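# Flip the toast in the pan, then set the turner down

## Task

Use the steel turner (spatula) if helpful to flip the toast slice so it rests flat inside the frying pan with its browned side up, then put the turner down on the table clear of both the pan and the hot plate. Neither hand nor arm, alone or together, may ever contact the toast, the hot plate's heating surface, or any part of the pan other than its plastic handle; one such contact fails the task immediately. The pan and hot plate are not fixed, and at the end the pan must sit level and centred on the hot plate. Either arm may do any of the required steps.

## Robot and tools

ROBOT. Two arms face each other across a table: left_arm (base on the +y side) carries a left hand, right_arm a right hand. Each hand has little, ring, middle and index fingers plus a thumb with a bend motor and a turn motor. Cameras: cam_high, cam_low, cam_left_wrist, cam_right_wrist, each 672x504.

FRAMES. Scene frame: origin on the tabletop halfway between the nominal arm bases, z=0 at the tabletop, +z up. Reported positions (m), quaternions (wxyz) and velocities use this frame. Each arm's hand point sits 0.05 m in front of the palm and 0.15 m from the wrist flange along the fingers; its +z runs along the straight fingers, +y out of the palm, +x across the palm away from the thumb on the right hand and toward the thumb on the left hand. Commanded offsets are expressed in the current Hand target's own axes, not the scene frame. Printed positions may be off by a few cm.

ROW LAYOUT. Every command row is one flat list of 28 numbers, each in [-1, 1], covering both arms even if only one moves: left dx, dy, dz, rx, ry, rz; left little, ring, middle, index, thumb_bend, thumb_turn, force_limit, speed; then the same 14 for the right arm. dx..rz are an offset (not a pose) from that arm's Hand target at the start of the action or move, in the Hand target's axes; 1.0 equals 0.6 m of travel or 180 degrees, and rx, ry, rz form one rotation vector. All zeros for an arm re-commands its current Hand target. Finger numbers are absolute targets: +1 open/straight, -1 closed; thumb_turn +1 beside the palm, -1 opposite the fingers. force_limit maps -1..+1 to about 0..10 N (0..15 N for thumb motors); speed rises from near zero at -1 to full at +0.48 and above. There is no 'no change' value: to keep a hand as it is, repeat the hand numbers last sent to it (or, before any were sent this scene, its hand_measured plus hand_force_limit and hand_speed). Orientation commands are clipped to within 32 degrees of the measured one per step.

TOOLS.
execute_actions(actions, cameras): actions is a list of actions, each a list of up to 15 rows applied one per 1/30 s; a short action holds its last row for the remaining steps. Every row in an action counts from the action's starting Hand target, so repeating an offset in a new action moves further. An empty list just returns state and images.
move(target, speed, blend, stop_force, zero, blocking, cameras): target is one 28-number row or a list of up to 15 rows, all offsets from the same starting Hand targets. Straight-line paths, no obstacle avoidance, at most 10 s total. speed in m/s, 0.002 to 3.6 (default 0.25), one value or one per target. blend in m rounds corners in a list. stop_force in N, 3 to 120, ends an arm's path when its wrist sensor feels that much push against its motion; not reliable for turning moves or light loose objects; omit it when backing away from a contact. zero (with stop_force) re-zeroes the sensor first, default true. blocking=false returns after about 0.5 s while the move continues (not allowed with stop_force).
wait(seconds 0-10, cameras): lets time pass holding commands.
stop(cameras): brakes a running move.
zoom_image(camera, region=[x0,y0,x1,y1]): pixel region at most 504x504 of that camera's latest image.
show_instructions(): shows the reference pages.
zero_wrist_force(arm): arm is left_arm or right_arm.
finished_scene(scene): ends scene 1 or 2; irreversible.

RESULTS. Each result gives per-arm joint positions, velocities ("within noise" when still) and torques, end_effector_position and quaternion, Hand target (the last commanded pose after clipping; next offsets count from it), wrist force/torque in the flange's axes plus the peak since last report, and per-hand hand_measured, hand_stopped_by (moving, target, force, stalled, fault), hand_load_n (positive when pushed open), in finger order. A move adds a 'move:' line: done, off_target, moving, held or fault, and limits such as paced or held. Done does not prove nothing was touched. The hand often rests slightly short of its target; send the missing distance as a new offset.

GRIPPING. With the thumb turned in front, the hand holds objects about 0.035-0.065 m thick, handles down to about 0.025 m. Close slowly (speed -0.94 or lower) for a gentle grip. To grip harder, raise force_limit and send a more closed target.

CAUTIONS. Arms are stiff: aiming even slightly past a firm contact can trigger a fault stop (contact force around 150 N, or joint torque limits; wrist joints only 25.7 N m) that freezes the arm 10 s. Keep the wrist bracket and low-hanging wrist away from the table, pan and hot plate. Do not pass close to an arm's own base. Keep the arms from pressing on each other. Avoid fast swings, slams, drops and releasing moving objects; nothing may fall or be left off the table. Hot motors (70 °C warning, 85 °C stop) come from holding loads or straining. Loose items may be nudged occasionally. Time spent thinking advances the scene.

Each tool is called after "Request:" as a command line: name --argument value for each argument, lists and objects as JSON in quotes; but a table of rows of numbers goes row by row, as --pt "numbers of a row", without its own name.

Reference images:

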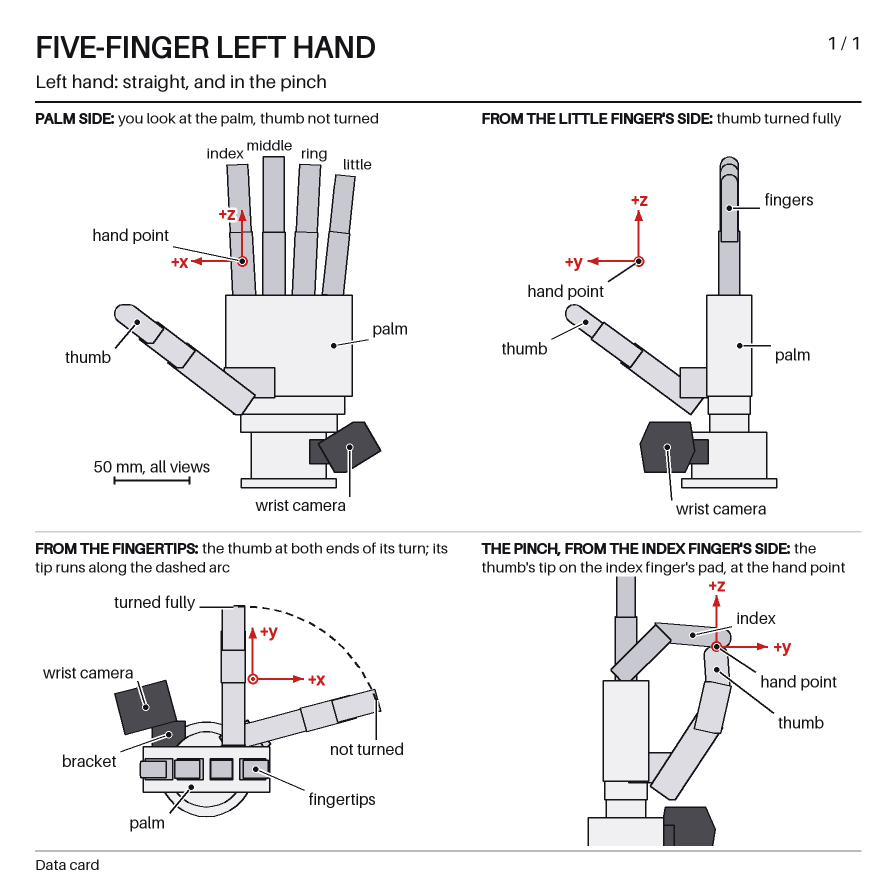

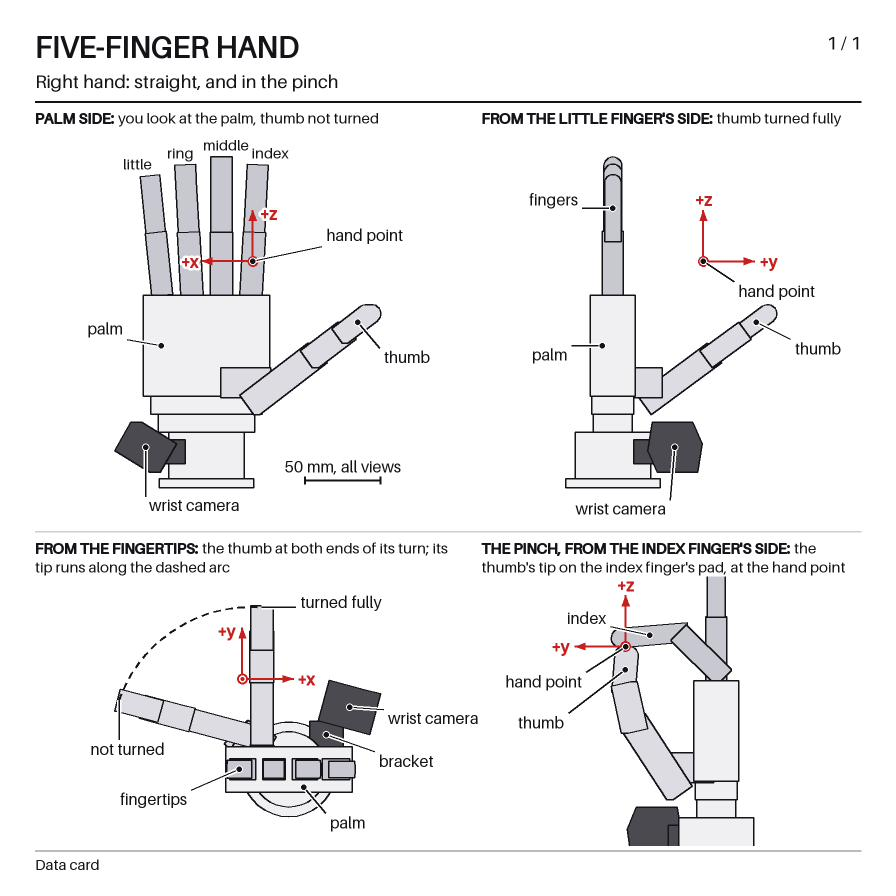

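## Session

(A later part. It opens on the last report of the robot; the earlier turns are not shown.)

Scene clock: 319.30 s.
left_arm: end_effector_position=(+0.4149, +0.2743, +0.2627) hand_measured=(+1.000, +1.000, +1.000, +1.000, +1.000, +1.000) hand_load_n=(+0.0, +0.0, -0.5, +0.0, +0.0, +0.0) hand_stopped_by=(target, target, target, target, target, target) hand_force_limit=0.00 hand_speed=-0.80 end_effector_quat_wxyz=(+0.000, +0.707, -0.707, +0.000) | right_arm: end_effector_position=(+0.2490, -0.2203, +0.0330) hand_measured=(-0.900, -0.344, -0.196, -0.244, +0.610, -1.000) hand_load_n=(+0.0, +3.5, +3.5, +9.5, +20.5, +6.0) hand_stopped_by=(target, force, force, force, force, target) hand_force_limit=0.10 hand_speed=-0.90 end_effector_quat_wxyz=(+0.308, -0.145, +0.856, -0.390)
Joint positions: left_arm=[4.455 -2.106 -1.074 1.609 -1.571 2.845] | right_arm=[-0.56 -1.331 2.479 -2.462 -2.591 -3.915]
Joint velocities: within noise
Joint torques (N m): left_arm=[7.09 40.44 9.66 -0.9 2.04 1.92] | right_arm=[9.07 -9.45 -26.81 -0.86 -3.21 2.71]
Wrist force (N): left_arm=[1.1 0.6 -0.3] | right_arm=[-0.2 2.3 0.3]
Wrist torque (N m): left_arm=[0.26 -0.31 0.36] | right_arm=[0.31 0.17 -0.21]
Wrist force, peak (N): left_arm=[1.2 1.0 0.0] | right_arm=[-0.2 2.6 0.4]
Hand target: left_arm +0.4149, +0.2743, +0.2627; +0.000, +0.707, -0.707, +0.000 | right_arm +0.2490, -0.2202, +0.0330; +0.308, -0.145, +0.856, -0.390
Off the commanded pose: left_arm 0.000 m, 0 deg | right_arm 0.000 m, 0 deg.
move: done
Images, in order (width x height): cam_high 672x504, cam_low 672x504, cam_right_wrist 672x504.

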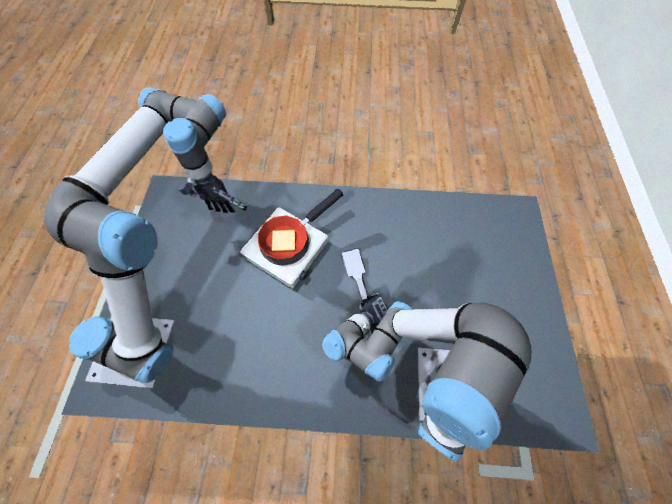

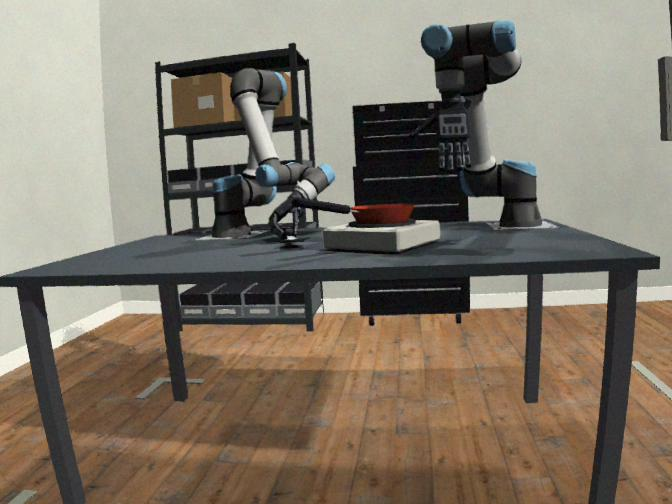

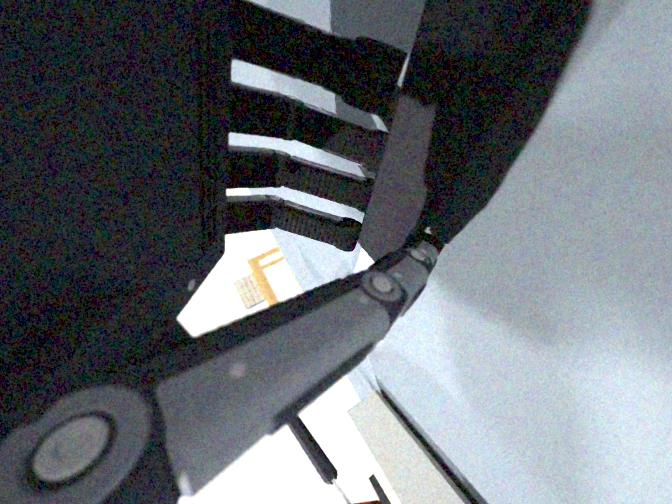

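Request:
move --target '[0,0,0,0,0,0,1,1,1,1,1,1,0,-0.8,0.0069,0.0126,0.0085,0,0,0,-0.9,-0.7,-0.56,-0.68,0.2,-1,0.1,-0.9]' --speed 0.015 --stop_force 3 --cameras '["cam_low"]'

Request:
zoom_image --camera "cam_low" --region '[200, 170, 350, 270]'

Scene clock: 330.90 s.
left_arm: end_effector_position=(+0.4149, +0.2743, +0.2627) hand_measured=(+1.000, +1.000, +1.000, +1.000, +1.000, +1.000) hand_load_n=(+0.0, +0.0, +0.0, +0.0, +0.0, +0.0) hand_stopped_by=(target, target, target, target, target, target) hand_force_limit=0.00 hand_speed=-0.80 end_effector_quat_wxyz=(+0.000, +0.707, -0.707, +0.000) | right_arm: end_effector_position=(+0.2490, -0.2202, +0.0283) hand_measured=(-0.900, -0.344, -0.196, -0.246, +0.610, -1.000) hand_load_n=(+0.0, +5.0, +6.0, +2.0, +18.5, +8.0) hand_stopped_by=(target, force, force, force, force, target) hand_force_limit=0.10 hand_speed=-0.90 end_effector_quat_wxyz=(+0.308, -0.145, +0.856, -0.390)
Joint positions: left_arm=[4.455 -2.106 -1.074 1.609 -1.571 2.845] | right_arm=[-0.56 -1.314 2.481 -2.481 -2.591 -3.914]
Joint velocities: within noise
Joint torques (N m): left_arm=[6.52 41.91 9.72 -0.87 2.12 1.8] | right_arm=[6.16 -34.47 -24.99 -0.87 0.64 -2.67]
Wrist force (N): left_arm=[0.9 0.4 -0.3] | right_arm=[-0.5 0.3 -0.9]
Wrist torque (N m): left_arm=[0.24 -0.29 0.36] | right_arm=[0.37 0.05 -0.06]
Wrist force, peak (N): left_arm=[1.2 0.8 -0.4] | right_arm=[-2.7 -11.1 -8.2]
Hand target: left_arm +0.4149, +0.2743, +0.2627; +0.000, +0.707, -0.707, +0.000 | right_arm +0.2490, -0.2202, +0.0283; +0.308, -0.145, +0.856, -0.390 (not the last commanded pose)
Off the commanded pose: left_arm 0.000 m, 0 deg | right_arm 0.005 m, 0 deg.
move: contact (right_arm)
Images, in order (width x height): cam_low 672x504.

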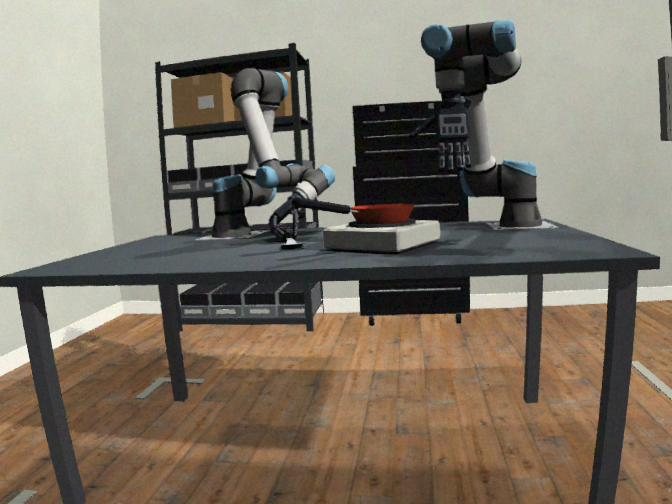

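Scaled by 3.360.

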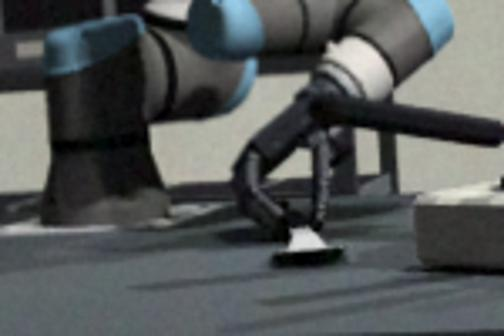

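Request:
move --target '[0,0,0,0,0,0,1,1,1,1,1,1,0,-0.8,0,0,0,0,0,0,-0.5,-0.1,0.05,0.05,0.9,-1,0.1,-0.6]' --speed 0.1 --cameras '[]'

Request:
move --target '[0,0,0,0,0,0,1,1,1,1,1,1,0,-0.8,-0.014,-0.025,-0.017,0,0,0,0,0.3,0.3,0.3,1,-1,0.1,0]' --speed 0.05 --cameras '["cam_high","cam_low"]'

Request:
zoom_image --camera "cam_low" --region '[200, 170, 350, 270]'

Scene clock: 337.13 s.
left_arm: end_effector_position=(+0.4149, +0.2743, +0.2627) hand_measured=(+1.000, +1.000, +1.000, +1.000, +1.000, +1.000) hand_load_n=(+0.0, +0.0, +0.0, +0.0, +0.0, +0.0) hand_stopped_by=(target, target, target, target, target, target) hand_force_limit=0.00 hand_speed=-0.80 end_effector_quat_wxyz=(+0.000, +0.707, -0.707, +0.000) | right_arm: end_effector_position=(+0.2491, -0.2202, +0.0284) hand_measured=(-0.812, -0.262, -0.062, +0.050, +0.900, -1.000) hand_load_n=(-13.5, -13.0, -16.5, +0.0, -0.5, +0.0) hand_stopped_by=(stalled, stalled, stalled, target, target, target) hand_force_limit=0.10 hand_speed=-0.60 end_effector_quat_wxyz=(+0.308, -0.145, +0.856, -0.390)
Joint positions: left_arm=[4.455 -2.106 -1.074 1.609 -1.571 2.845] | right_arm=[-0.56 -1.315 2.481 -2.481 -2.591 -3.914]
Joint velocities: within noise
Joint torques (N m): left_arm=[8.63 41.13 8.8 -0.93 2.16 1.93] | right_arm=[1.75 4.37 1.82 2.83 4.81 -3.08]
Wrist force (N): left_arm=[0.9 0.4 0.2] | right_arm=[-10.9 -23.6 -33.1]
Wrist torque (N m): left_arm=[0.22 -0.27 0.35] | right_arm=[0.07 1.42 -1.16]
Wrist force, peak (N): left_arm=[1.3 0.7 -0.3] | right_arm=[-9.4 -23.3 -34.2]
Hand target: left_arm +0.4149, +0.2743, +0.2627; +0.000, +0.707, -0.707, +0.000 | right_arm +0.2490, -0.2202, +0.0283; +0.308, -0.145, +0.856, -0.390
Off the commanded pose: left_arm 0.000 m, 0 deg | right_arm 0.000 m, 0 deg.
move: done
No camera images: "cameras" was empty.

Scene clock: 338.13 s.
left_arm: end_effector_position=(+0.4149, +0.2743, +0.2627) hand_measured=(+1.000, +1.000, +1.000, +1.000, +1.000, +1.000) hand_load_n=(+0.0, +0.0, +0.5, +0.0, +0.0, +0.0) hand_stopped_by=(target, target, target, target, target, target) hand_force_limit=0.00 hand_speed=-0.80 end_effector_quat_wxyz=(+0.000, +0.707, -0.707, +0.000) | right_arm: end_effector_position=(+0.2491, -0.2201, +0.0482) hand_measured=(+0.000, +0.300, +0.300, +0.300, +1.000, -1.000) hand_load_n=(+0.0, +0.0, +0.0, +0.0, +0.0, +0.0) hand_stopped_by=(target, target, target, target, target, target) hand_force_limit=0.10 hand_speed=0.00 end_effector_quat_wxyz=(+0.308, -0.145, +0.856, -0.390)
Joint positions: left_arm=[4.455 -2.106 -1.074 1.609 -1.571 2.845] | right_arm=[-0.56 -1.383 2.469 -2.4 -2.591 -3.914]
Joint velocities: within noise
Joint torques (N m): left_arm=[8.16 40.33 8.84 -0.74 2.03 1.92] | right_arm=[8.42 -33.42 -27.45 -0.44 -2.66 2.46]
Wrist force (N): left_arm=[0.9 0.7 -0.3] | right_arm=[-0.8 1.2 -0.6]
Wrist torque (N m): left_arm=[0.28 -0.27 0.34] | right_arm=[0.34 0.11 -0.09]
Wrist force, peak (N): left_arm=[1.4 0.6 -0.3] | right_arm=[-11.8 -23.4 -33.2]
Hand target: left_arm +0.4149, +0.2743, +0.2627; +0.000, +0.707, -0.707, +0.000 | right_arm +0.2491, -0.2200, +0.0483; +0.308, -0.145, +0.856, -0.390
Off the commanded pose: left_arm 0.000 m, 0 deg | right_arm 0.000 m, 0 deg.
move: done
Images, in order (width x height): cam_high 672x504, cam_low 672x504.

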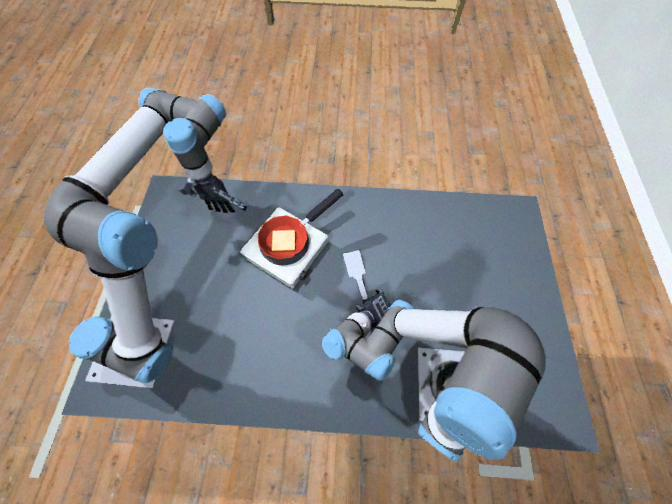

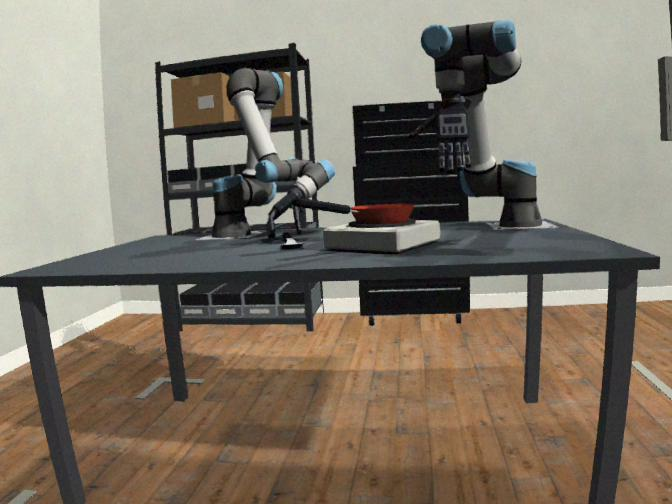

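Scaled by 3.360.

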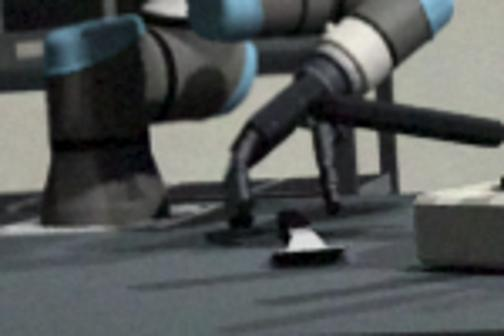

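Request:
move --target '[0,0,0,0,0,0,1,1,1,1,1,1,0,-0.8,-0.055,-0.101,-0.0676,0,0,0,0.35,0.35,0.35,0.35,1,-1,0.1,0]' --speed 0.15 --cameras '["cam_high","cam_left_wrist","cam_right_wrist"]'

Request:
zoom_image --camera "cam_high" --region '[320, 230, 420, 330]'

Scene clock: 346.07 s.
left_arm: end_effector_position=(+0.4149, +0.2743, +0.2627) hand_measured=(+1.000, +1.000, +1.000, +1.000, +1.000, +1.000) hand_load_n=(+0.0, +0.0, +0.0, +0.0, +0.0, +0.0) hand_stopped_by=(target, target, target, target, target, target) hand_force_limit=0.00 hand_speed=-0.80 end_effector_quat_wxyz=(+0.000, +0.707, -0.707, +0.000) | right_arm: end_effector_position=(+0.2490, -0.2200, +0.1283) hand_measured=(+0.350, +0.350, +0.350, +0.350, +1.000, -1.000) hand_load_n=(+0.0, +0.0, +0.0, +0.0, +0.0, +0.0) hand_stopped_by=(target, target, target, target, target, target) hand_force_limit=0.10 hand_speed=0.00 end_effector_quat_wxyz=(+0.308, -0.145, +0.856, -0.390)
Joint positions: left_arm=[4.455 -2.106 -1.074 1.609 -1.571 2.845] | right_arm=[-0.56 -1.614 2.387 -2.087 -2.591 -3.914]
Joint velocities: within noise
Joint torques (N m): left_arm=[6.2 40.85 9.35 -0.89 2.18 1.89] | right_arm=[8.69 -28.14 -31.8 -0.18 0.9 2.56]
Wrist force (N): left_arm=[0.9 0.7 -0.2] | right_arm=[-0.9 1.1 -0.3]
Wrist torque (N m): left_arm=[0.28 -0.28 0.35] | right_arm=[0.31 0.12 -0.12]
Wrist force, peak (N): left_arm=[1.3 0.7 -0.4] | right_arm=[-0.8 1.6 -0.2]
Hand target: left_arm +0.4149, +0.2743, +0.2627; +0.000, +0.707, -0.707, +0.000 | right_arm +0.2490, -0.2200, +0.1283; +0.308, -0.145, +0.856, -0.390
Off the commanded pose: left_arm 0.000 m, 0 deg | right_arm 0.000 m, 0 deg.
move: done
Images, in order (width x height): cam_high 672x504, cam_left_wrist 672x504, cam_right_wrist 672x504.

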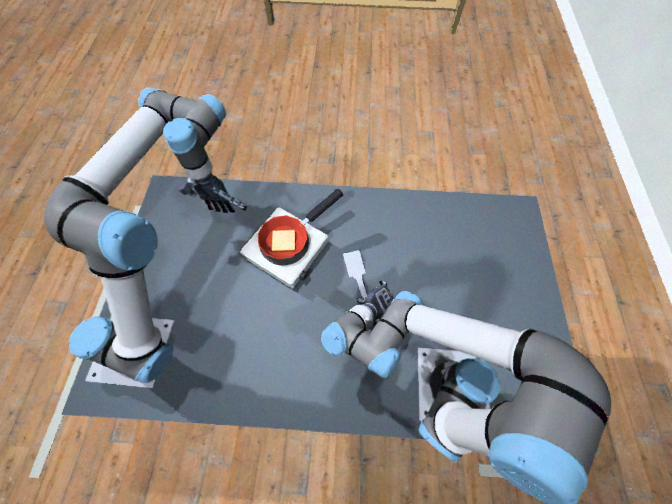

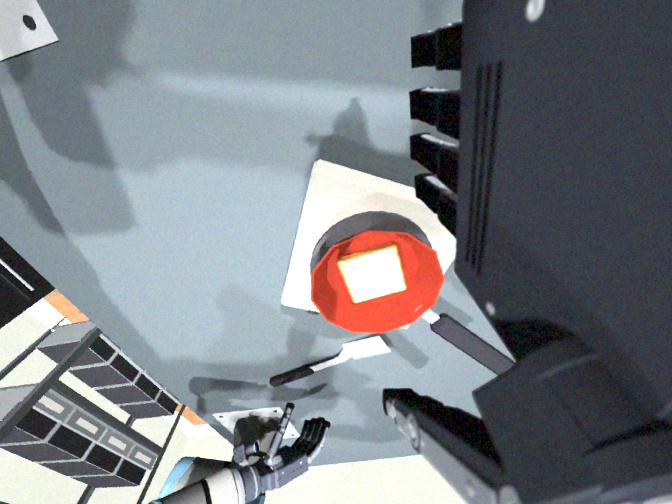

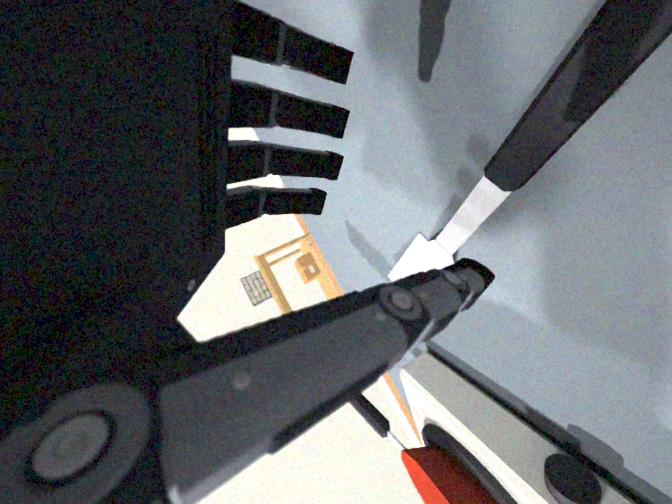

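Scaled by 5.040.

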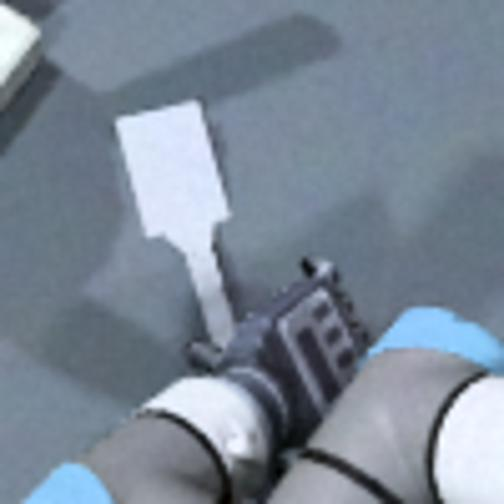

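Request:
move --target '[0,0,0,0,0,0,1,1,1,1,1,1,0,-0.8,0.0025,0.0544,0.0098,0.0294,0.1486,-0.0643,0.35,0.35,0.35,0.35,1,-1,0.1,0]' --speed 0.2 --cameras '[]'

Request:
move --target '[0,0,0,0,0,0,1,1,1,1,1,1,0,-0.8,0,0.1046,0.0654,0,0,0,0.35,0.35,0.35,0.35,1,-1,0.1,0]' --speed 0.08 --stop_force 4 --cameras '["cam_left_wrist","cam_right_wrist"]'

Scene clock: 360.10 s.
left_arm: end_effector_position=(+0.4149, +0.2743, +0.2627) hand_measured=(+1.000, +1.000, +1.000, +1.000, +1.000, +1.000) hand_load_n=(+0.0, +0.0, +0.0, +0.0, +0.0, +0.0) hand_stopped_by=(target, target, target, target, target, target) hand_force_limit=0.00 hand_speed=-0.80 end_effector_quat_wxyz=(+0.000, +0.707, -0.707, +0.000) | right_arm: end_effector_position=(+0.2513, -0.2028, +0.1000) hand_measured=(+0.350, +0.350, +0.350, +0.350, +1.000, -1.000) hand_load_n=(+0.0, +0.0, +0.0, +0.0, +0.0, +0.0) hand_stopped_by=(target, target, target, target, target, target) hand_force_limit=0.10 hand_speed=0.00 end_effector_quat_wxyz=(+0.068, -0.121, +0.866, -0.481)
Joint positions: left_arm=[4.455 -2.106 -1.074 1.609 -1.571 2.845] | right_arm=[-0.638 -1.354 1.966 -1.424 -2.325 -3.766]
Joint velocities: within noise
Joint torques (N m): left_arm=[6.87 40.75 9.16 -0.95 2.05 1.83] | right_arm=[-11.6 -14.99 -33.91 0.51 1.26 2.29]
Wrist force (N): left_arm=[1.1 0.5 -0.1] | right_arm=[-0.9 0.9 -0.8]
Wrist torque (N m): left_arm=[0.24 -0.30 0.36] | right_arm=[0.30 0.17 -0.07]
Wrist force, peak (N): left_arm=[1.2 1.0 -0.2] | right_arm=[-1.1 1.2 -1.0]
Hand target: left_arm +0.4149, +0.2743, +0.2627; +0.000, +0.707, -0.707, +0.000 | right_arm +0.2514, -0.2028, +0.1000; +0.067, -0.121, +0.866, -0.481
Off the commanded pose: left_arm 0.000 m, 0 deg | right_arm 0.000 m, 0 deg.
move: done
No camera images: "cameras" was empty.

Scene clock: 362.07 s.
left_arm: end_effector_position=(+0.4149, +0.2743, +0.2627) hand_measured=(+1.000, +1.000, +1.000, +1.000, +1.000, +1.000) hand_load_n=(+0.0, +0.0, +0.0, +0.0, +0.0, +0.0) hand_stopped_by=(target, target, target, target, target, target) hand_force_limit=0.00 hand_speed=-0.80 end_effector_quat_wxyz=(+0.000, +0.707, -0.707, +0.000) | right_arm: end_effector_position=(+0.2514, -0.2030, +0.0260) hand_measured=(+0.350, +0.350, +0.350, +0.350, +1.000, -1.000) hand_load_n=(+0.0, +0.0, +0.0, +0.0, +0.0, +0.0) hand_stopped_by=(target, target, target, target, target, target) hand_force_limit=0.10 hand_speed=0.00 end_effector_quat_wxyz=(+0.067, -0.121, +0.866, -0.481)
Joint positions: left_arm=[4.455 -2.106 -1.074 1.609 -1.571 2.845] | right_arm=[-0.638 -1.228 2.041 -1.624 -2.325 -3.766]
Joint velocities: within noise
Joint torques (N m): left_arm=[7.24 39.71 8.82 -1.12 2.04 1.73] | right_arm=[-10.78 -17.95 -2.57 -2.62 -2.32 -2.84]
Wrist force (N): left_arm=[1.3 0.7 -0.3] | right_arm=[-0.8 1.1 -0.4]
Wrist torque (N m): left_arm=[0.28 -0.33 0.37] | right_arm=[0.33 0.17 -0.05]
Wrist force, peak (N): left_arm=[1.4 0.6 -0.3] | right_arm=[-1.0 1.5 -0.3]
Hand target: left_arm +0.4149, +0.2743, +0.2627; +0.000, +0.707, -0.707, +0.000 | right_arm +0.2514, -0.2030, +0.0260; +0.067, -0.121, +0.866, -0.481
Off the commanded pose: left_arm 0.000 m, 0 deg | right_arm 0.000 m, 0 deg.
move: done
Images, in order (width x height): cam_left_wrist 672x504, cam_right_wrist 672x504.

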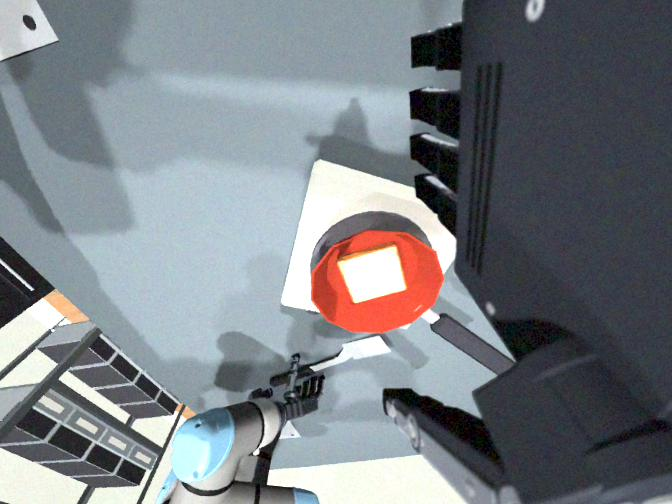

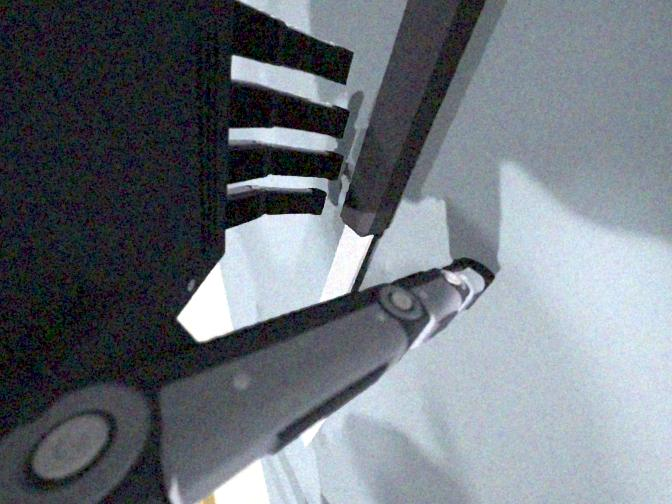

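Request:
move --pt "0 0 0 0 0 0 1 1 1 1 1 1 0 -0.8 0 0 0 0 0 0 0 0 0 0 0.7 -1 -0.4 -0.5" --cameras '["cam_right_wrist"]'

Request:
move --pt "0 0 0 0 0 0 1 1 1 1 1 1 0 -0.8 0 0.0057 0.0035 0 0 0 0 0 0 0 0.7 -1 -0.4 -0.5" --stop_force 4 --speed 0.02 --cameras '["cam_right_wrist"]'

Scene clock: 378.20 s.
left_arm: end_effector_position=(+0.4149, +0.2743, +0.2627) hand_measured=(+1.000, +1.000, +1.000, +1.000, +1.000, +1.000) hand_load_n=(-0.5, +0.0, +0.0, +0.0, +0.0, +0.0) hand_stopped_by=(target, target, target, target, target, target) hand_force_limit=0.00 hand_speed=-0.80 end_effector_quat_wxyz=(+0.000, +0.707, -0.707, +0.000) | right_arm: end_effector_position=(+0.2514, -0.2030, +0.0260) hand_measured=(+0.000, +0.000, +0.000, +0.000, +0.700, -1.000) hand_load_n=(+0.0, +0.0, +0.0, +0.0, +0.0, +0.0) hand_stopped_by=(target, target, target, target, target, target) hand_force_limit=-0.40 hand_speed=-0.50 end_effector_quat_wxyz=(+0.067, -0.121, +0.866, -0.481)
Joint positions: left_arm=[4.455 -2.106 -1.074 1.609 -1.571 2.845] | right_arm=[-0.638 -1.228 2.041 -1.624 -2.325 -3.766]
Joint velocities: within noise
Joint torques (N m): left_arm=[6.68 40.22 10.24 -1.21 1.92 1.79] | right_arm=[-10.05 -18.8 -6.21 -2.36 -1.6 -2.8]
Wrist force (N): left_arm=[1.2 0.6 -0.2] | right_arm=[-0.8 1.2 -0.4]
Wrist torque (N m): left_arm=[0.26 -0.31 0.36] | right_arm=[0.34 0.17 -0.06]
Wrist force, peak (N): left_arm=[1.1 0.9 -0.1] | right_arm=[-0.9 1.3 -0.6]
Hand target: left_arm +0.4149, +0.2743, +0.2627; +0.000, +0.707, -0.707, +0.000 | right_arm +0.2514, -0.2030, +0.0260; +0.067, -0.121, +0.866, -0.481
Off the commanded pose: left_arm 0.000 m, 0 deg | right_arm 0.000 m, 0 deg.
move: done
Images, in order (width x height): cam_right_wrist 672x504.

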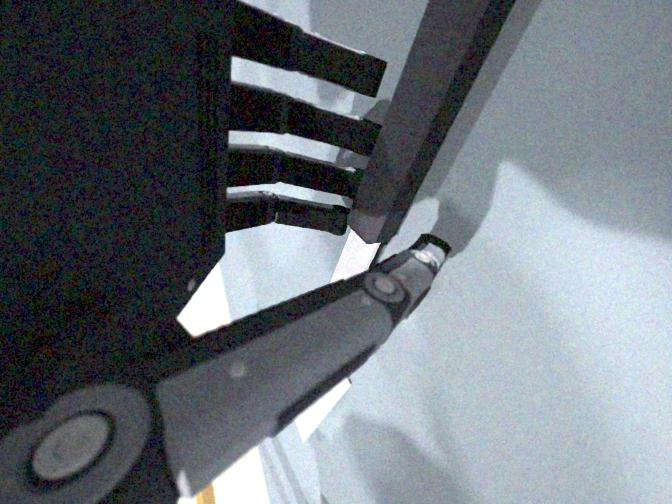

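Scene clock: 379.50 s.
left_arm: end_effector_position=(+0.4149, +0.2743, +0.2627) hand_measured=(+1.000, +1.000, +1.000, +1.000, +1.000, +1.000) hand_load_n=(+0.0, +0.0, +0.0, +0.0, +0.0, +0.0) hand_stopped_by=(target, target, target, target, target, target) hand_force_limit=0.00 hand_speed=-0.80 end_effector_quat_wxyz=(+0.000, +0.707, -0.707, +0.000) | right_arm: end_effector_position=(+0.2514, -0.2030, +0.0220) hand_measured=(+0.000, +0.000, +0.000, +0.000, +0.700, -1.000) hand_load_n=(+0.0, +0.0, +0.0, +0.0, +0.0, +0.5) hand_stopped_by=(target, target, target, target, target, target) hand_force_limit=-0.40 hand_speed=-0.50 end_effector_quat_wxyz=(+0.067, -0.121, +0.866, -0.481)
Joint positions: left_arm=[4.455 -2.106 -1.074 1.609 -1.571 2.845] | right_arm=[-0.638 -1.221 2.044 -1.635 -2.325 -3.766]
Joint velocities: within noise
Joint torques (N m): left_arm=[6.43 39.5 9.28 -0.98 2.08 1.87] | right_arm=[5.14 -17.89 -2.05 -2.65 1.26 1.27]
Wrist force (N): left_arm=[0.9 0.6 -0.3] | right_arm=[-0.7 1.0 -0.3]
Wrist torque (N m): left_arm=[0.27 -0.28 0.34] | right_arm=[0.30 0.15 -0.06]
Wrist force, peak (N): left_arm=[1.1 0.7 -0.5] | right_arm=[-1.0 1.1 -0.6]
Hand target: left_arm +0.4149, +0.2743, +0.2627; +0.000, +0.707, -0.707, +0.000 | right_arm +0.2514, -0.2029, +0.0220; +0.067, -0.121, +0.866, -0.481
Off the commanded pose: left_arm 0.000 m, 0 deg | right_arm 0.000 m, 0 deg.
move: done
Images, in order (width x height): cam_right_wrist 672x504.

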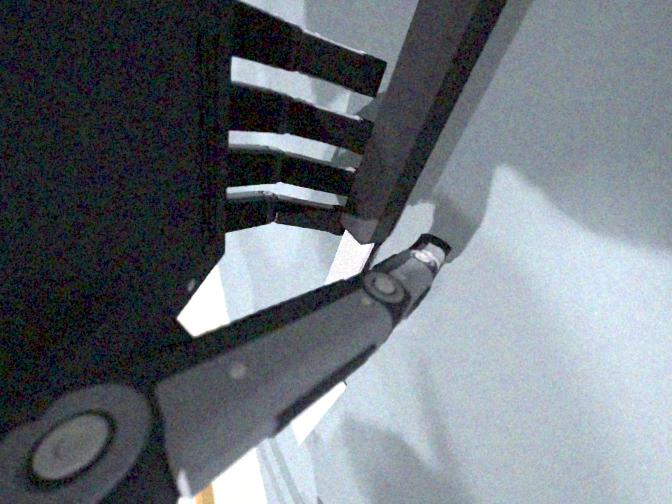

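Request:
move --pt "0 0 0 0 0 0 1 1 1 1 1 1 0 -0.8 0 0 0 0 0 0 -0.4 -0.4 -0.4 -0.4 0.3 -1 -0.4 -0.85" --cameras '["cam_right_wrist"]'

Scene clock: 385.03 s.
left_arm: end_effector_position=(+0.4149, +0.2743, +0.2627) hand_measured=(+1.000, +1.000, +1.000, +1.000, +1.000, +1.000) hand_load_n=(+0.0, +0.0, +0.0, +0.0, +0.0, +0.0) hand_stopped_by=(target, target, target, target, target, target) hand_force_limit=0.00 hand_speed=-0.80 end_effector_quat_wxyz=(+0.000, +0.707, -0.707, +0.000) | right_arm: end_effector_position=(+0.2514, -0.2029, +0.0220) hand_measured=(-0.400, -0.276, -0.178, -0.220, +0.610, -1.000) hand_load_n=(+0.0, +6.5, +1.0, +4.5, +7.5, +1.0) hand_stopped_by=(target, force, force, force, force, target) hand_force_limit=-0.40 hand_speed=-0.85 end_effector_quat_wxyz=(+0.067, -0.121, +0.866, -0.481)
Joint positions: left_arm=[4.455 -2.106 -1.074 1.609 -1.571 2.845] | right_arm=[-0.638 -1.221 2.044 -1.635 -2.325 -3.766]
Joint velocities: within noise
Joint torques (N m): left_arm=[5.99 39.52 10.61 -1.14 1.89 1.79] | right_arm=[7.17 -18.56 -5.57 -2.24 0.85 2.16]
Wrist force (N): left_arm=[0.8 0.7 -0.2] | right_arm=[-0.5 -2.8 -1.0]
Wrist torque (N m): left_arm=[0.27 -0.25 0.34] | right_arm=[0.19 0.15 -0.09]
Wrist force, peak (N): left_arm=[1.3 0.7 -0.1] | right_arm=[-0.6 -2.9 -1.1]
Hand target: left_arm +0.4149, +0.2743, +0.2627; +0.000, +0.707, -0.707, +0.000 | right_arm +0.2514, -0.2029, +0.0220; +0.067, -0.121, +0.866, -0.481
Off the commanded pose: left_arm 0.000 m, 0 deg | right_arm 0.000 m, 0 deg.
move: done
Images, in order (width x height): cam_right_wrist 672x504.

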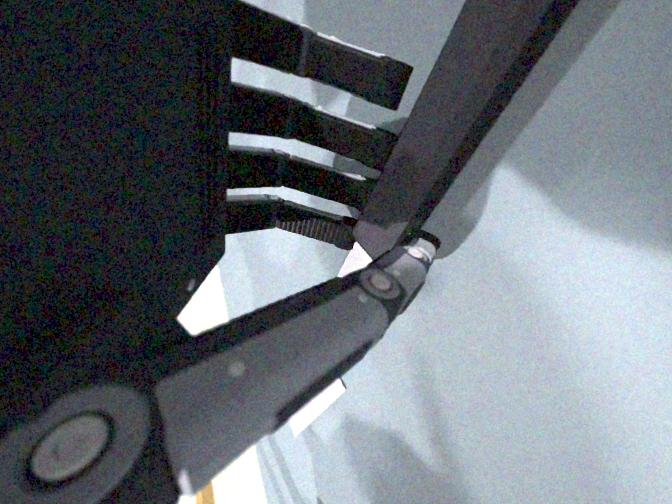

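Request:
move --pt "0 0 0 0 0 0 1 1 1 1 1 1 0 -0.8 0 0 0 0 0 0 -0.5 -0.24 -0.4 -0.4 0.3 -1 -0.4 -0.85" --cameras '[]'

Request:
move --pt "0 0 0 0 0 0 1 1 1 1 1 1 0 -0.8 0 0 0 0 0 0 -0.6 -0.24 -0.5 -0.5 0.3 -1 0.1 -0.9" --cameras '["cam_high"]'

Scene clock: 390.80 s.
left_arm: end_effector_position=(+0.4149, +0.2743, +0.2627) hand_measured=(+1.000, +1.000, +1.000, +1.000, +1.000, +1.000) hand_load_n=(+0.0, +0.0, +0.0, +0.0, +0.0, +0.0) hand_stopped_by=(target, target, target, target, target, target) hand_force_limit=0.00 hand_speed=-0.80 end_effector_quat_wxyz=(+0.000, +0.707, -0.707, +0.000) | right_arm: end_effector_position=(+0.2514, -0.2029, +0.0220) hand_measured=(-0.500, -0.240, -0.178, -0.220, +0.610, -1.000) hand_load_n=(+0.0, +0.0, +3.5, +6.0, +6.5, +0.5) hand_stopped_by=(target, target, force, force, force, target) hand_force_limit=-0.40 hand_speed=-0.85 end_effector_quat_wxyz=(+0.067, -0.121, +0.866, -0.481)
Joint positions: left_arm=[4.455 -2.106 -1.074 1.609 -1.571 2.845] | right_arm=[-0.638 -1.221 2.044 -1.635 -2.325 -3.766]
Joint velocities: within noise
Joint torques (N m): left_arm=[6.95 39.08 9.94 -1.26 1.84 1.4] | right_arm=[7.2 -19.62 -9.41 -2.01 -1.4 2.21]
Wrist force (N): left_arm=[0.9 0.8 0.1] | right_arm=[-1.0 0.4 -0.9]
Wrist torque (N m): left_arm=[0.27 -0.26 0.34] | right_arm=[0.24 0.23 -0.02]
Wrist force, peak (N): left_arm=[1.2 1.0 -0.3] | right_arm=[-0.6 -3.0 -0.9]
Hand target: left_arm +0.4149, +0.2743, +0.2627; +0.000, +0.707, -0.707, +0.000 | right_arm +0.2514, -0.2029, +0.0220; +0.067, -0.121, +0.866, -0.481
Off the commanded pose: left_arm 0.000 m, 0 deg | right_arm 0.000 m, 0 deg.
move: done
No camera images: "cameras" was empty.

Scene clock: 391.43 s.
left_arm: end_effector_position=(+0.4149, +0.2743, +0.2627) hand_measured=(+1.000, +1.000, +1.000, +1.000, +1.000, +1.000) hand_load_n=(+0.0, +0.0, +0.0, +0.0, +0.0, +0.0) hand_stopped_by=(target, target, target, target, target, target) hand_force_limit=0.00 hand_speed=-0.80 end_effector_quat_wxyz=(+0.000, +0.707, -0.707, +0.000) | right_arm: end_effector_position=(+0.2514, -0.2029, +0.0220) hand_measured=(-0.600, -0.240, -0.186, -0.220, +0.610, -1.000) hand_load_n=(+0.0, +0.0, +6.5, +4.5, +7.0, +0.5) hand_stopped_by=(target, target, force, force, force, target) hand_force_limit=0.10 hand_speed=-0.90 end_effector_quat_wxyz=(+0.067, -0.121, +0.866, -0.481)
Joint positions: left_arm=[4.455 -2.106 -1.074 1.609 -1.571 2.845] | right_arm=[-0.638 -1.221 2.044 -1.635 -2.325 -3.766]
Joint velocities: within noise
Joint torques (N m): left_arm=[6.62 40.26 9.95 -1.14 1.82 1.77] | right_arm=[7.03 -20.04 -9.67 -1.89 -1.85 2.2]
Wrist force (N): left_arm=[0.8 1.1 -0.2] | right_arm=[-1.0 -0.5 -0.9]
Wrist torque (N m): left_arm=[0.33 -0.26 0.33] | right_arm=[0.24 0.19 -0.02]
Wrist force, peak (N): left_arm=[1.2 0.8 0.0] | right_arm=[-1.5 -0.8 -0.9]
Hand target: left_arm +0.4149, +0.2743, +0.2627; +0.000, +0.707, -0.707, +0.000 | right_arm +0.2514, -0.2029, +0.0220; +0.067, -0.121, +0.866, -0.481
Off the commanded pose: left_arm 0.000 m, 0 deg | right_arm 0.000 m, 0 deg.
move: done
Images, in order (width x height): cam_high 672x504.

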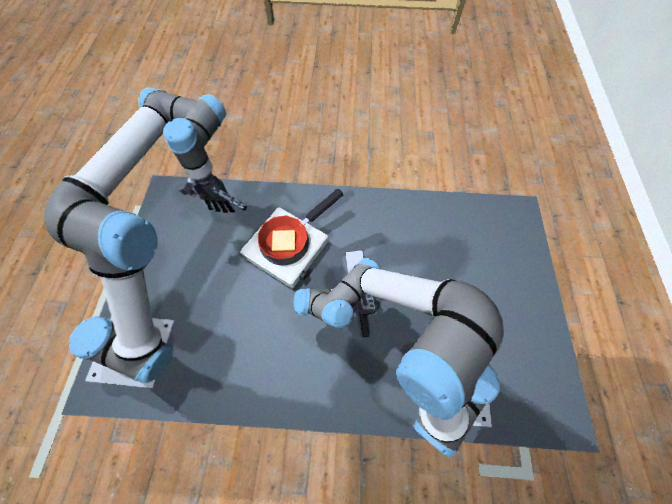

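Request:
move --pt "0 0 0 0 0 0 1 1 1 1 1 1 0 -0.8 0 0 0 0 0 0 -0.6 -0.3 -0.5 -0.6 0.2 -1 0.1 -0.9" --cameras '[]'

Request:
move --pt "0 0 0 0 0 0 1 1 1 1 1 1 0 -0.8 0 -0.0707 -0.0442 0 0 0 -0.6 -0.3 -0.5 -0.6 0.2 -1 0.1 -0.9" --speed 0.04 --cameras '["cam_high", "cam_low","cam_right_wrist"]'

Scene clock: 394.97 s.
left_arm: end_effector_position=(+0.4149, +0.2743, +0.2627) hand_measured=(+1.000, +1.000, +1.000, +1.000, +1.000, +1.000) hand_load_n=(+0.0, +0.0, +0.0, +0.0, +0.0, +0.0) hand_stopped_by=(target, target, target, target, target, target) hand_force_limit=0.00 hand_speed=-0.80 end_effector_quat_wxyz=(+0.000, +0.707, -0.707, +0.000) | right_arm: end_effector_position=(+0.2514, -0.2029, +0.0220) hand_measured=(-0.600, -0.274, -0.186, -0.226, +0.606, -1.000) hand_load_n=(+0.0, +5.5, +4.0, +6.0, +9.5, +0.5) hand_stopped_by=(target, force, force, force, force, target) hand_force_limit=0.10 hand_speed=-0.90 end_effector_quat_wxyz=(+0.067, -0.121, +0.866, -0.481)
Joint positions: left_arm=[4.455 -2.106 -1.074 1.609 -1.571 2.845] | right_arm=[-0.638 -1.221 2.044 -1.635 -2.325 -3.766]
Joint velocities: within noise
Joint torques (N m): left_arm=[7.63 38.26 10.24 -1.05 1.86 1.67] | right_arm=[7.19 -20.73 -13.66 -1.61 -1.39 2.14]
Wrist force (N): left_arm=[1.0 0.6 0.1] | right_arm=[-0.8 -3.9 -0.5]
Wrist torque (N m): left_arm=[0.25 -0.28 0.35] | right_arm=[0.18 0.15 -0.07]
Wrist force, peak (N): left_arm=[1.3 0.6 -0.1] | right_arm=[-0.8 -4.3 -0.6]
Hand target: left_arm +0.4149, +0.2743, +0.2627; +0.000, +0.707, -0.707, +0.000 | right_arm +0.2514, -0.2029, +0.0220; +0.067, -0.121, +0.866, -0.481
Off the commanded pose: left_arm 0.000 m, 0 deg | right_arm 0.000 m, 0 deg.
move: done
No camera images: "cameras" was empty.

Scene clock: 396.67 s.
left_arm: end_effector_position=(+0.4149, +0.2743, +0.2627) hand_measured=(+1.000, +1.000, +1.000, +1.000, +1.000, +1.000) hand_load_n=(+0.0, +0.0, +0.0, +0.0, +0.0, +0.0) hand_stopped_by=(target, target, target, target, target, target) hand_force_limit=0.00 hand_speed=-0.80 end_effector_quat_wxyz=(+0.000, +0.707, -0.707, +0.000) | right_arm: end_effector_position=(+0.2514, -0.2029, +0.0719) hand_measured=(-0.600, -0.276, -0.186, -0.226, +0.608, -1.000) hand_load_n=(-1.0, +1.0, +4.5, +4.5, +11.0, +1.0) hand_stopped_by=(target, force, force, force, force, target) hand_force_limit=0.10 hand_speed=-0.90 end_effector_quat_wxyz=(+0.067, -0.122, +0.866, -0.481)
Joint positions: left_arm=[4.455 -2.106 -1.074 1.609 -1.571 2.845] | right_arm=[-0.638 -1.31 1.998 -1.5 -2.325 -3.766]
Joint velocities: within noise
Joint torques (N m): left_arm=[7.19 37.75 9.82 -1.14 1.64 1.7] | right_arm=[8.65 -41.25 -31.99 0.83 1.13 2.4]
Wrist force (N): left_arm=[1.1 0.9 -0.4] | right_arm=[-0.6 2.2 0.4]
Wrist torque (N m): left_arm=[0.31 -0.32 0.35] | right_arm=[0.28 0.16 -0.14]
Wrist force, peak (N): left_arm=[1.1 0.9 -0.3] | right_arm=[-1.0 -3.8 -0.6]
Hand target: left_arm +0.4149, +0.2743, +0.2627; +0.000, +0.707, -0.707, +0.000 | right_arm +0.2514, -0.2029, +0.0720; +0.067, -0.121, +0.866, -0.481
Off the commanded pose: left_arm 0.000 m, 0 deg | right_arm 0.000 m, 0 deg.
move: done
Images, in order (width x height): cam_high 672x504, cam_low 672x504, cam_right_wrist 672x504.

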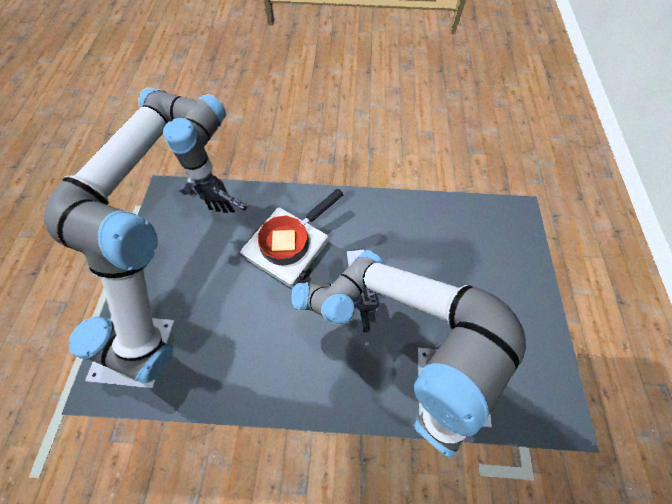

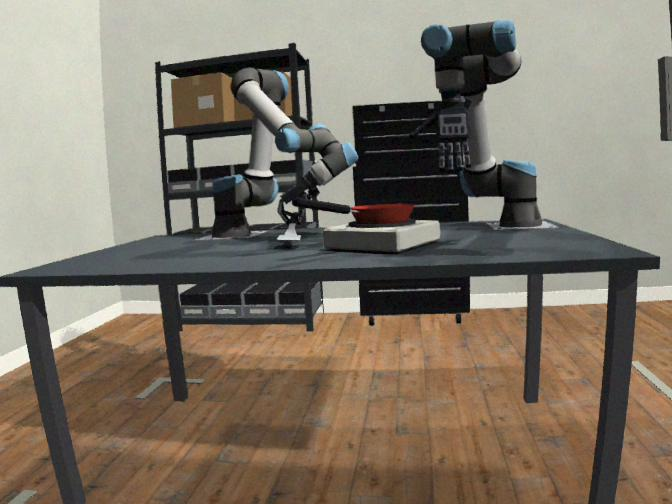

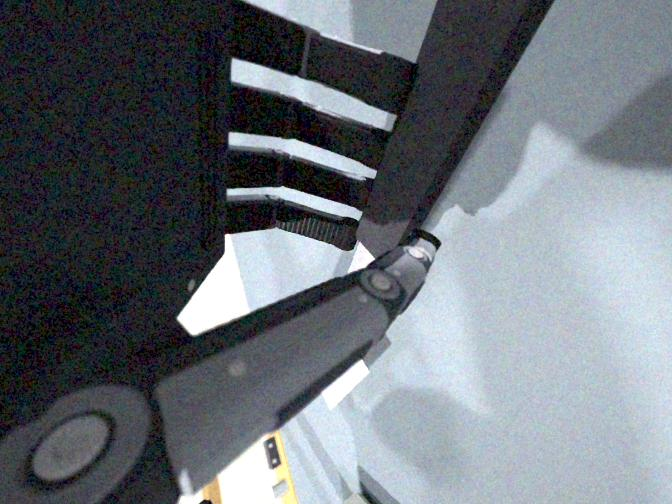

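Request:
zoom_image --camera "cam_low" --region '[260, 180, 360, 255]'

Request:
zoom_image --camera "cam_high" --region '[320, 240, 400, 340]'

Scaled by 5.040.

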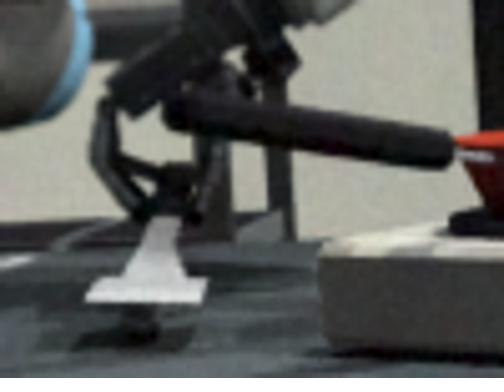

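Scaled by 5.040.

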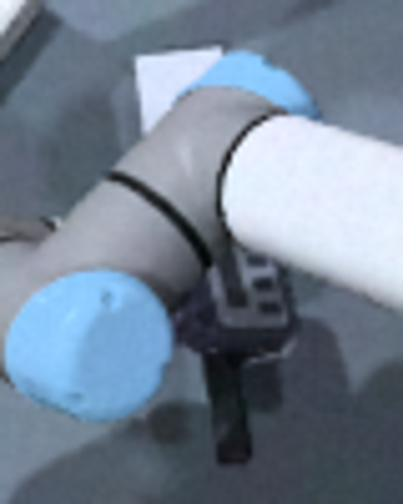

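Request:
move --pt "0 0 0 0 0 0 1 1 1 1 1 1 0 -0.8 0 0 0 0 0 0 -0.65 -0.3 -0.6 -0.7 0.1 -1 0.2 -0.92" --cameras '["cam_high","cam_low"]'

Request:
zoom_image --camera "cam_high" --region '[320, 230, 380, 280]'

Scene clock: 414.20 s.
left_arm: end_effector_position=(+0.4149, +0.2743, +0.2627) hand_measured=(+1.000, +1.000, +1.000, +1.000, +1.000, +1.000) hand_load_n=(+0.0, +0.0, +0.0, +0.0, -0.5, +0.0) hand_stopped_by=(target, target, target, target, target, target) hand_force_limit=0.00 hand_speed=-0.80 end_effector_quat_wxyz=(+0.000, +0.707, -0.707, +0.000) | right_arm: end_effector_position=(+0.2514, -0.2029, +0.0720) hand_measured=(-0.650, -0.276, -0.192, -0.240, +0.608, -1.000) hand_load_n=(+0.0, +0.0, +4.0, +7.5, +13.5, +2.5) hand_stopped_by=(target, force, force, force, force, target) hand_force_limit=0.20 hand_speed=-0.92 end_effector_quat_wxyz=(+0.067, -0.121, +0.866, -0.481)
Joint positions: left_arm=[4.455 -2.106 -1.074 1.609 -1.571 2.845] | right_arm=[-0.638 -1.31 1.998 -1.5 -2.325 -3.766]
Joint velocities: within noise
Joint torques (N m): left_arm=[5.4 38.41 10.3 -1.11 1.65 1.65] | right_arm=[8.64 -41.87 -29.91 0.62 0.97 2.43]
Wrist force (N): left_arm=[1.0 0.6 -0.3] | right_arm=[-0.7 2.3 0.4]
Wrist torque (N m): left_arm=[0.27 -0.30 0.36] | right_arm=[0.29 0.15 -0.12]
Wrist force, peak (N): left_arm=[1.1 0.9 -0.1] | right_arm=[-0.6 2.7 0.3]
Hand target: left_arm +0.4149, +0.2743, +0.2627; +0.000, +0.707, -0.707, +0.000 | right_arm +0.2514, -0.2029, +0.0720; +0.067, -0.121, +0.866, -0.481
Off the commanded pose: left_arm 0.000 m, 0 deg | right_arm 0.000 m, 0 deg.
move: done
Images, in order (width x height): cam_high 672x504, cam_low 672x504.

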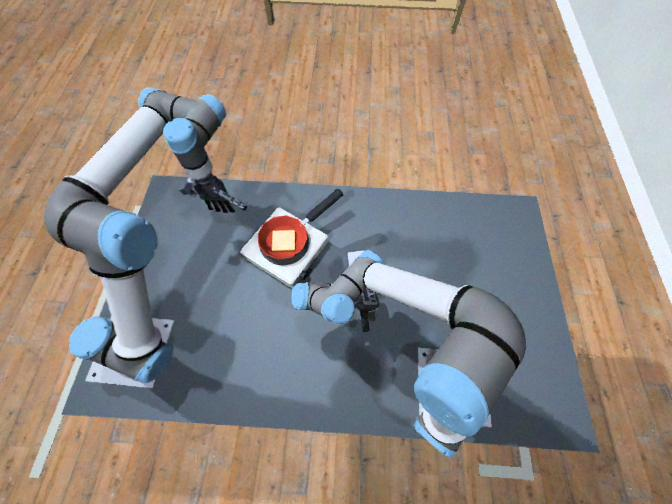

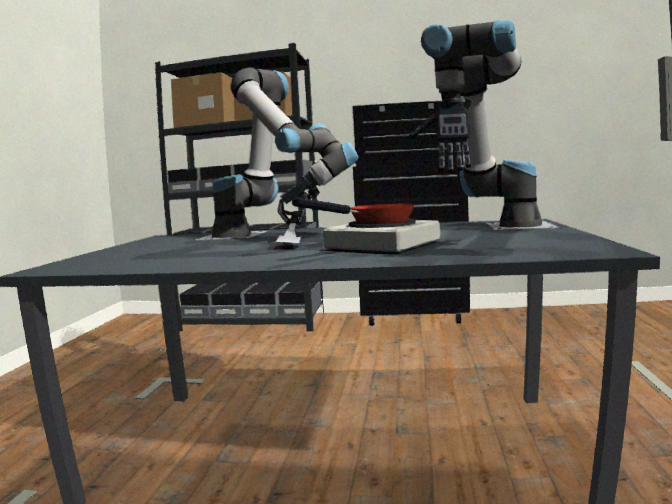

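Scaled by 8.400.

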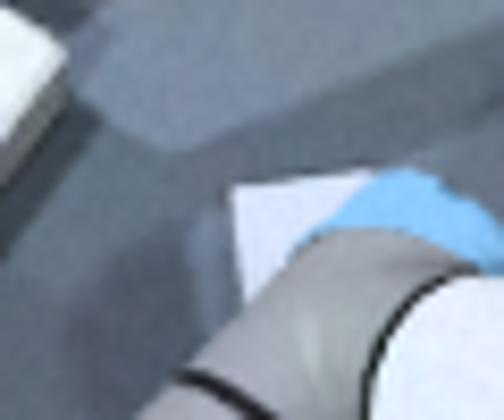

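Request:
zoom_image --camera "cam_low" --region '[265, 195, 325, 255]'

Scaled by 8.400.

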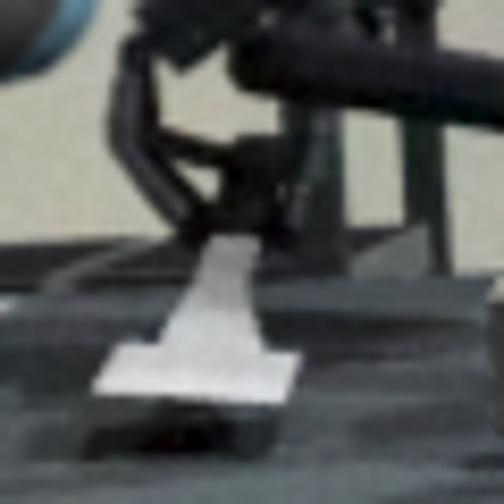

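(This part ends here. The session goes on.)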